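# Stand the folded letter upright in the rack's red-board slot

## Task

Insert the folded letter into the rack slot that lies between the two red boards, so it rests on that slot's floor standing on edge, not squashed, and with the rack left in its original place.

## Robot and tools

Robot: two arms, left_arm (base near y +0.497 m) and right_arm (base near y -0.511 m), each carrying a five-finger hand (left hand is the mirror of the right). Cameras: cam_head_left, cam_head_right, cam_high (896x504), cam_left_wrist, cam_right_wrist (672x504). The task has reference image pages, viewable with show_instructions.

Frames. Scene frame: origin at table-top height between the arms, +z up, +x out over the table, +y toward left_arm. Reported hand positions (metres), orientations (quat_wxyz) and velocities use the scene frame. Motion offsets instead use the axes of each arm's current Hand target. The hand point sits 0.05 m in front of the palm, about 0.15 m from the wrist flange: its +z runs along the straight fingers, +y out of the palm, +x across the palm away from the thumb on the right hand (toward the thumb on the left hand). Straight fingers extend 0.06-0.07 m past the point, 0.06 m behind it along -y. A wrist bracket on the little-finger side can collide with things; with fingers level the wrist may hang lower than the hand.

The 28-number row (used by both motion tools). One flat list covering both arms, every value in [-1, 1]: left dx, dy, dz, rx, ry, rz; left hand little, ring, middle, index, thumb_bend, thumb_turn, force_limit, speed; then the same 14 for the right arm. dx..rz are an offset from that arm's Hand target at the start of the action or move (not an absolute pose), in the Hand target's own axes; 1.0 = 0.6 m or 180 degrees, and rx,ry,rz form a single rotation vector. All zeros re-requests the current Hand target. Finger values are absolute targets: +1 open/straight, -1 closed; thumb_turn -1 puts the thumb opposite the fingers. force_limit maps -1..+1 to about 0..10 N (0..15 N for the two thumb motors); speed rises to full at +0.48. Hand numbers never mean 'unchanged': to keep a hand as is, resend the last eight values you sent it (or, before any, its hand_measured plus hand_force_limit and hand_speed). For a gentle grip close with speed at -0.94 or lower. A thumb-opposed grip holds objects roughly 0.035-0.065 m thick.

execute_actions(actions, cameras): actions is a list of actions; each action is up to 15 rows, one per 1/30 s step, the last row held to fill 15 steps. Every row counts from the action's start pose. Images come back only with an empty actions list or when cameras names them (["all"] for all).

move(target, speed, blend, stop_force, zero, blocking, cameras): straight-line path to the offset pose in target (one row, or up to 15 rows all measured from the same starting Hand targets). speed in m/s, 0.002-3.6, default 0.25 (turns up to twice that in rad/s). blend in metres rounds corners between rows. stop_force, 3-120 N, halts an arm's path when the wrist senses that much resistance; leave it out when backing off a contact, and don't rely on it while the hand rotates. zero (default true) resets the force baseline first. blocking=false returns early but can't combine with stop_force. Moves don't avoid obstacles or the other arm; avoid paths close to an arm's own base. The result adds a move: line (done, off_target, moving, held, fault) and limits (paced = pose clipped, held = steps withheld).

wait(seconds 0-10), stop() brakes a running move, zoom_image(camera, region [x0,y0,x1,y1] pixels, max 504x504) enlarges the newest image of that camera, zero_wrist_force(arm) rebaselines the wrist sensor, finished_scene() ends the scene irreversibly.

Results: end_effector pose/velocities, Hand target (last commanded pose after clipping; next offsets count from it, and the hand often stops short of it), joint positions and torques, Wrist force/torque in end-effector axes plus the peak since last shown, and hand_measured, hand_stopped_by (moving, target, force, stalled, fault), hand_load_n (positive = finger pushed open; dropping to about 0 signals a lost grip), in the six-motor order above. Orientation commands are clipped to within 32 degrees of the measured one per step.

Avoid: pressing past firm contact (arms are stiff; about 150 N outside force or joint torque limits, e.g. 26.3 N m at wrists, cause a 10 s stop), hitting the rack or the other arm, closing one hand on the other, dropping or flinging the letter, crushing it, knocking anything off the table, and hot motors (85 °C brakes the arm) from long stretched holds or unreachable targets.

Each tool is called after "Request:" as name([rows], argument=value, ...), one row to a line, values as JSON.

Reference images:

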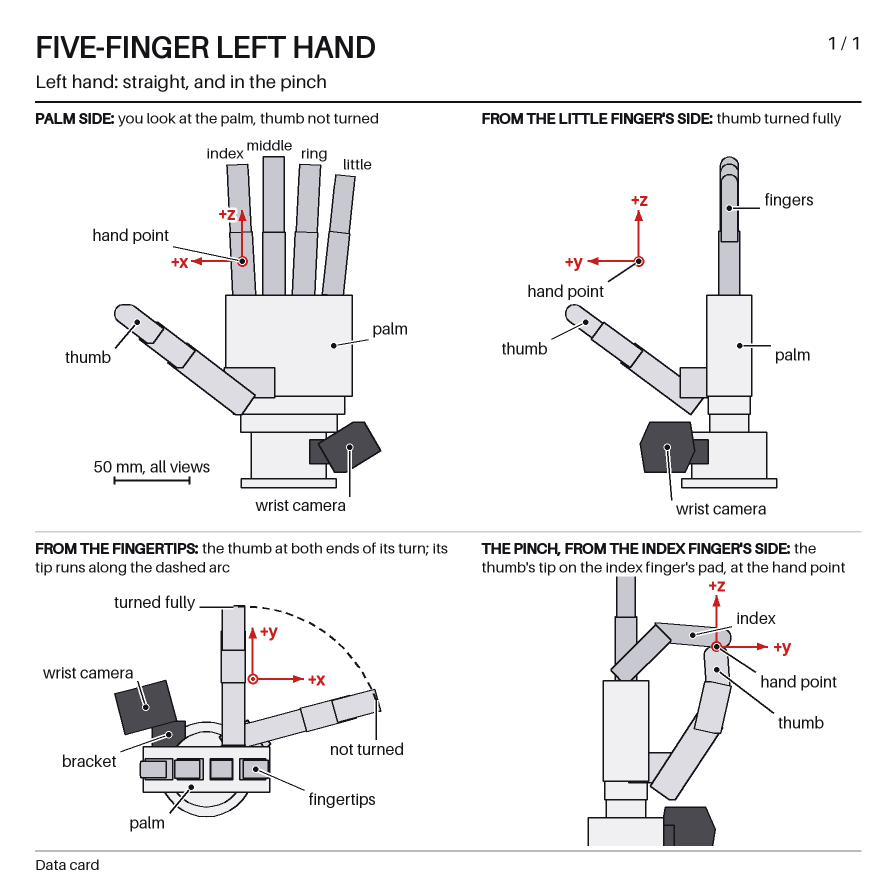

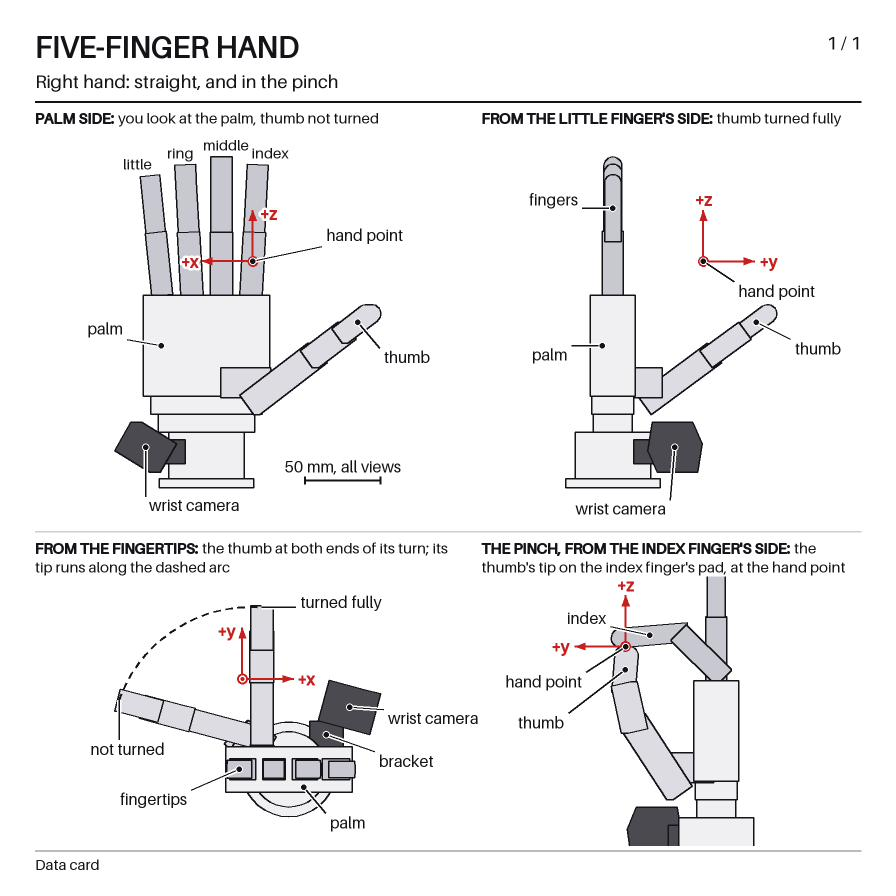

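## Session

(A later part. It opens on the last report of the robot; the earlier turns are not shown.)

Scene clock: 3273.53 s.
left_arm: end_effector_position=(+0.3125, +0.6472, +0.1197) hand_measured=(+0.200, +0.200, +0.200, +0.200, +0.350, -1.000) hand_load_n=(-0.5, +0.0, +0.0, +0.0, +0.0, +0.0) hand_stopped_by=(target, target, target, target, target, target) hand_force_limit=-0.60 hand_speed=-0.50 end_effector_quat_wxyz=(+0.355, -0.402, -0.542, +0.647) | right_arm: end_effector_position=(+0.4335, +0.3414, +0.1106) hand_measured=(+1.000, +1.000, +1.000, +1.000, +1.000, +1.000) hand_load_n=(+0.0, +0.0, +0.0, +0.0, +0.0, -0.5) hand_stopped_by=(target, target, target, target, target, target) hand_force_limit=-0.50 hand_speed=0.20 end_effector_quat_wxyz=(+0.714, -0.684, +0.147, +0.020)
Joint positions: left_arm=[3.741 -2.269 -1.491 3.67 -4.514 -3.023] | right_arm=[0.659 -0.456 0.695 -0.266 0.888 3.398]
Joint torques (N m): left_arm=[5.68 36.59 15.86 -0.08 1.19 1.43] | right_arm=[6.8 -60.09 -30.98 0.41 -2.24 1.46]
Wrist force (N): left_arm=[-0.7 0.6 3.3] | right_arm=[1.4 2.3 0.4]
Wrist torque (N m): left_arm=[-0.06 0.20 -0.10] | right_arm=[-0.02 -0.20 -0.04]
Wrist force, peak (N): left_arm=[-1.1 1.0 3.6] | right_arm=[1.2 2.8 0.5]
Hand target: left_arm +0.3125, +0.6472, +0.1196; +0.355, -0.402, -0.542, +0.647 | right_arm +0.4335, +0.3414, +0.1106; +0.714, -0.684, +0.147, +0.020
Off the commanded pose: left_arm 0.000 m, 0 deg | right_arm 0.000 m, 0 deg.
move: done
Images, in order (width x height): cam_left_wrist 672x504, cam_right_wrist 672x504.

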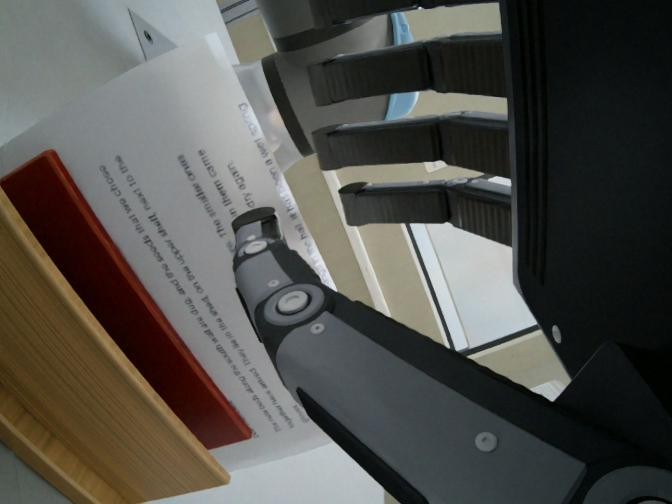

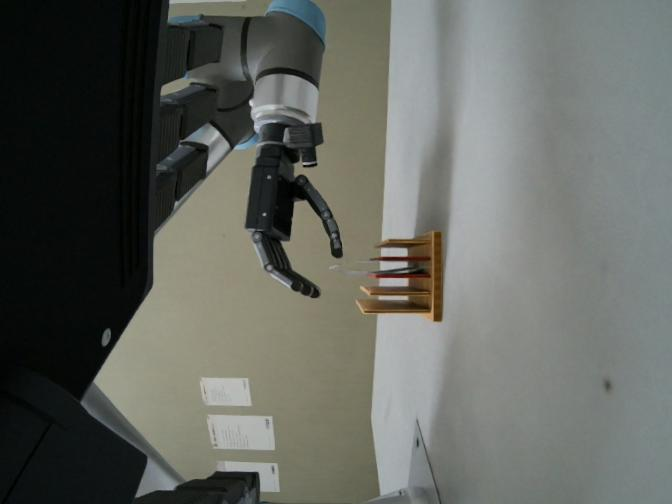

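Request:
move([
  [-0.0226,-0.1645,0.0149,0,0,0,0.2,0.2,0.2,0.2,0.35,-1,-0.6,-0.5,0,0,0,0,0,0,1,1,1,1,1,1,-0.5,0.2],
  [-0.09,-0.3,-0.17,0,0,0,0.2,0.2,0.2,0.2,0.35,-1,-0.6,-0.5,0,0,0,0,0,0,1,1,1,1,1,1,-0.5,0.2],
], speed=[0.06,0.12], blend=[0.04,0], cameras=["all"])

Request:
zoom_image(camera="cam_right_wrist", region=[300, 225, 440, 325])

Request:
zoom_image(camera="cam_right_wrist", region=[390, 240, 440, 300])

Request:
zoom_image(camera="cam_high", region=[620, 170, 740, 270])

Scene clock: 3290.77 s.
left_arm: end_effector_position=(+0.4319, +0.6702, +0.2954) hand_measured=(+0.200, +0.200, +0.200, +0.200, +0.350, -1.000) hand_load_n=(-0.5, +0.0, +0.0, -0.5, +0.0, +0.0) hand_stopped_by=(target, target, target, target, target, target) hand_force_limit=-0.60 hand_speed=-0.50 end_effector_quat_wxyz=(+0.355, -0.402, -0.542, +0.647) | right_arm: end_effector_position=(+0.4335, +0.3414, +0.1106) hand_measured=(+1.000, +1.000, +1.000, +1.000, +1.000, +1.000) hand_load_n=(+0.0, -0.5, +0.0, +0.0, +0.0, -0.5) hand_stopped_by=(target, target, target, target, target, target) hand_force_limit=-0.50 hand_speed=0.20 end_effector_quat_wxyz=(+0.714, -0.684, +0.147, +0.020)
Joint positions: left_arm=[3.667 -2.431 -0.719 3.061 -4.588 -3.016] | right_arm=[0.659 -0.456 0.695 -0.266 0.888 3.398]
Joint torques (N m): left_arm=[7.02 59.94 28.66 -2.6 1.86 -1.36] | right_arm=[6.99 -60.58 -31.8 0.36 -2.01 1.58]
Wrist force (N): left_arm=[-0.9 0.6 2.5] | right_arm=[1.1 2.5 0.5]
Wrist torque (N m): left_arm=[-0.05 0.21 -0.13] | right_arm=[0.01 -0.16 -0.04]
Wrist force, peak (N): left_arm=[-1.1 0.5 3.6] | right_arm=[1.4 2.8 0.5]
Hand target: left_arm +0.4319, +0.6702, +0.2954; +0.355, -0.402, -0.542, +0.647 | right_arm +0.4335, +0.3414, +0.1106; +0.714, -0.684, +0.147, +0.020
Off the commanded pose: left_arm 0.000 m, 0 deg | right_arm 0.000 m, 0 deg.
move: done

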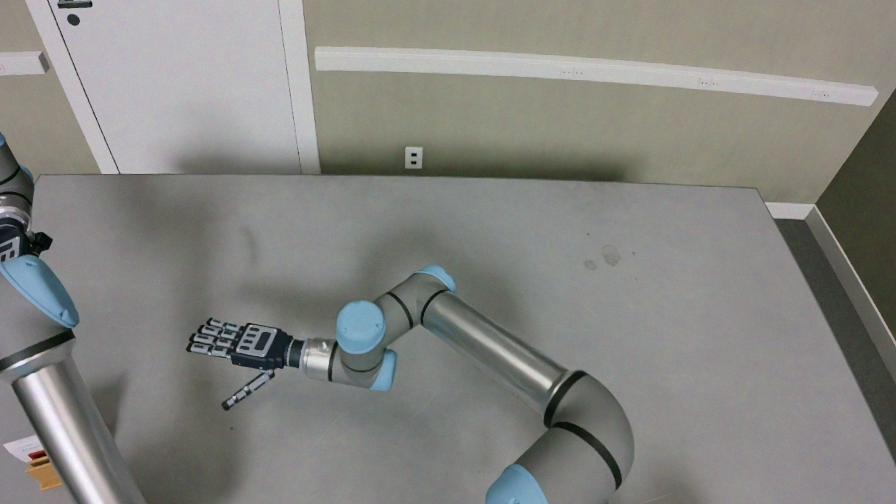

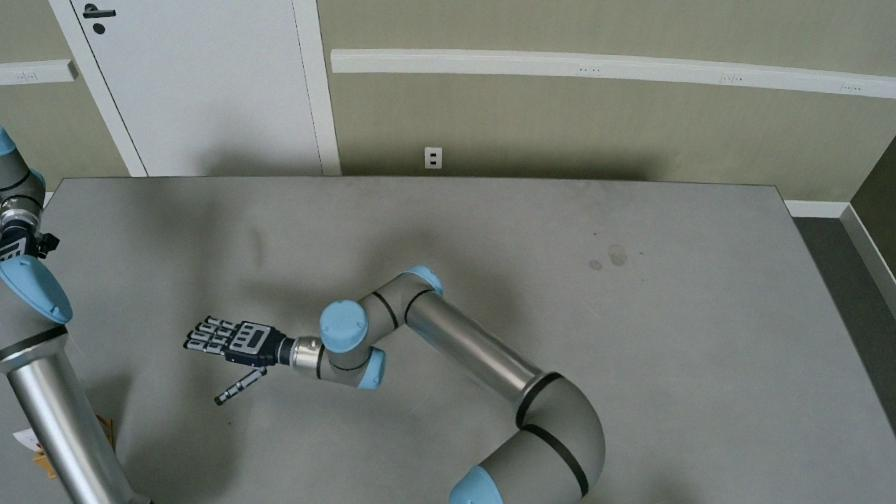

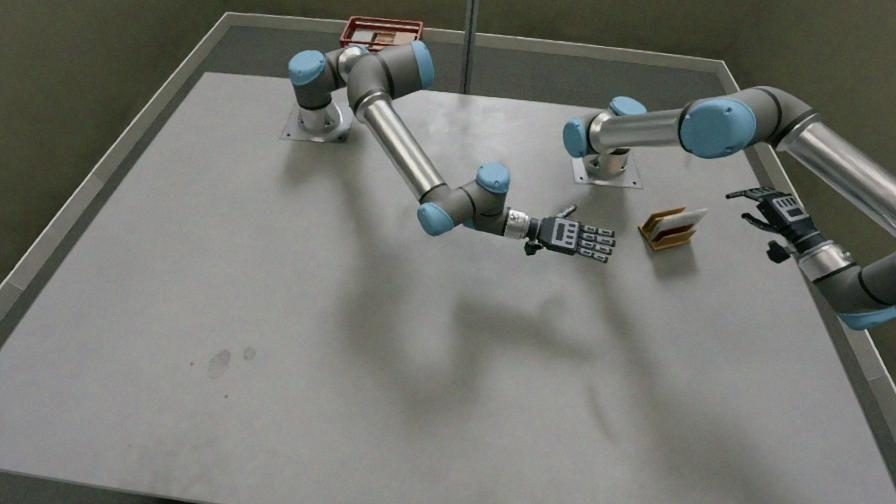

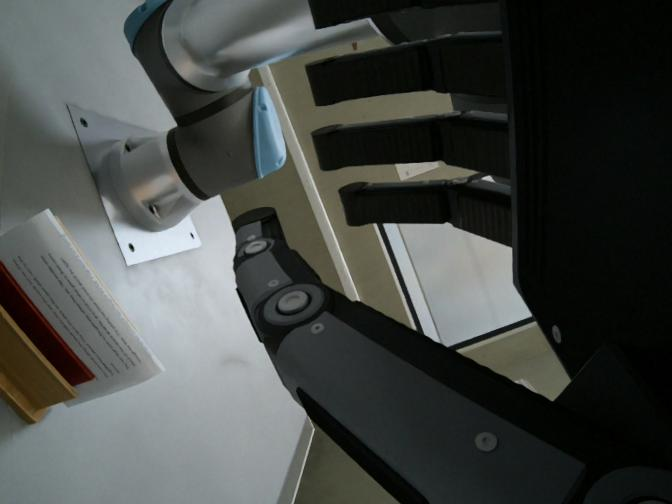

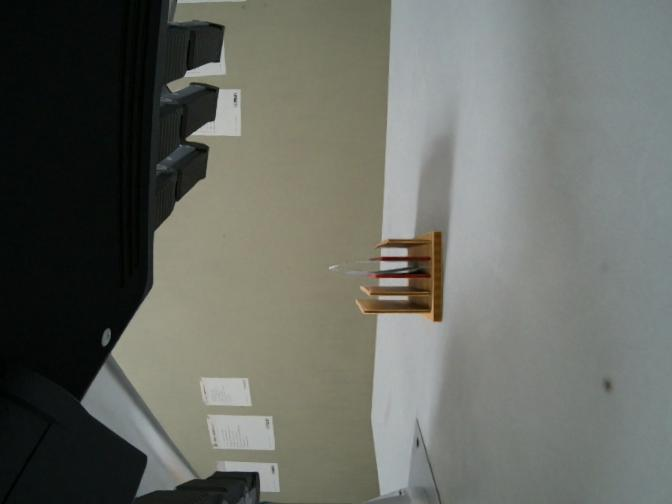

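Scaled by 3.600 from the camera's 672x504 image, which has a finer 960x720 frame.

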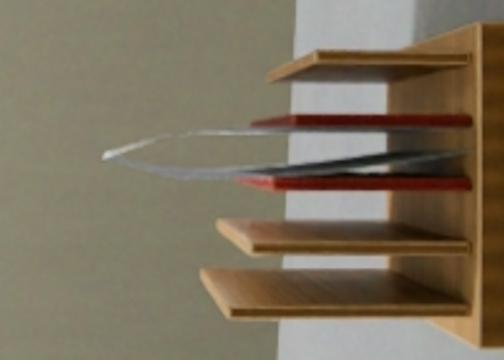

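Scaled by 8.400 from the camera's 672x504 image, which has a finer 960x720 frame.

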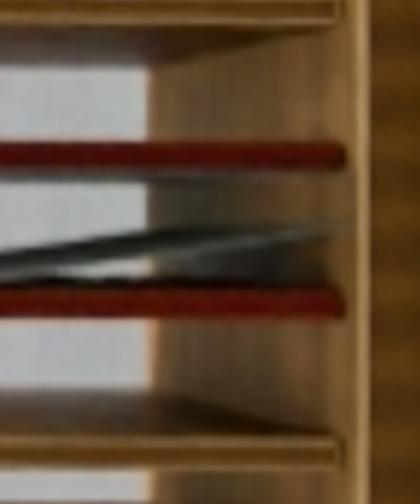

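Scaled by 4.200.

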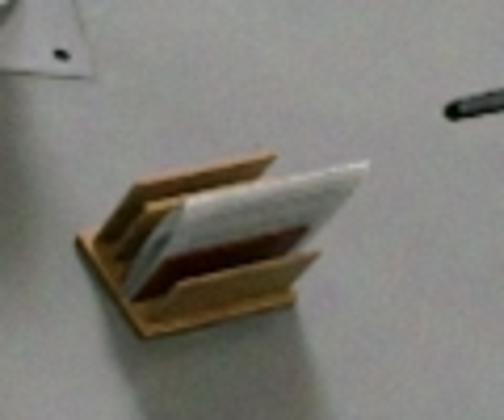

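Request:
zoom_image(camera="cam_left_wrist", region=[0, 190, 200, 440])

Scaled by 2.016 from the camera's 672x504 image, which has a finer 960x720 frame.

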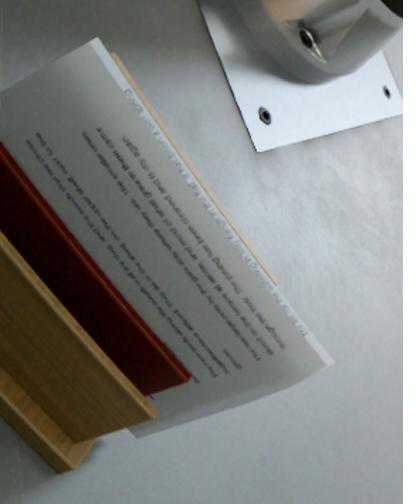

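Request:
finished_scene()

The scene is finished: the task was done.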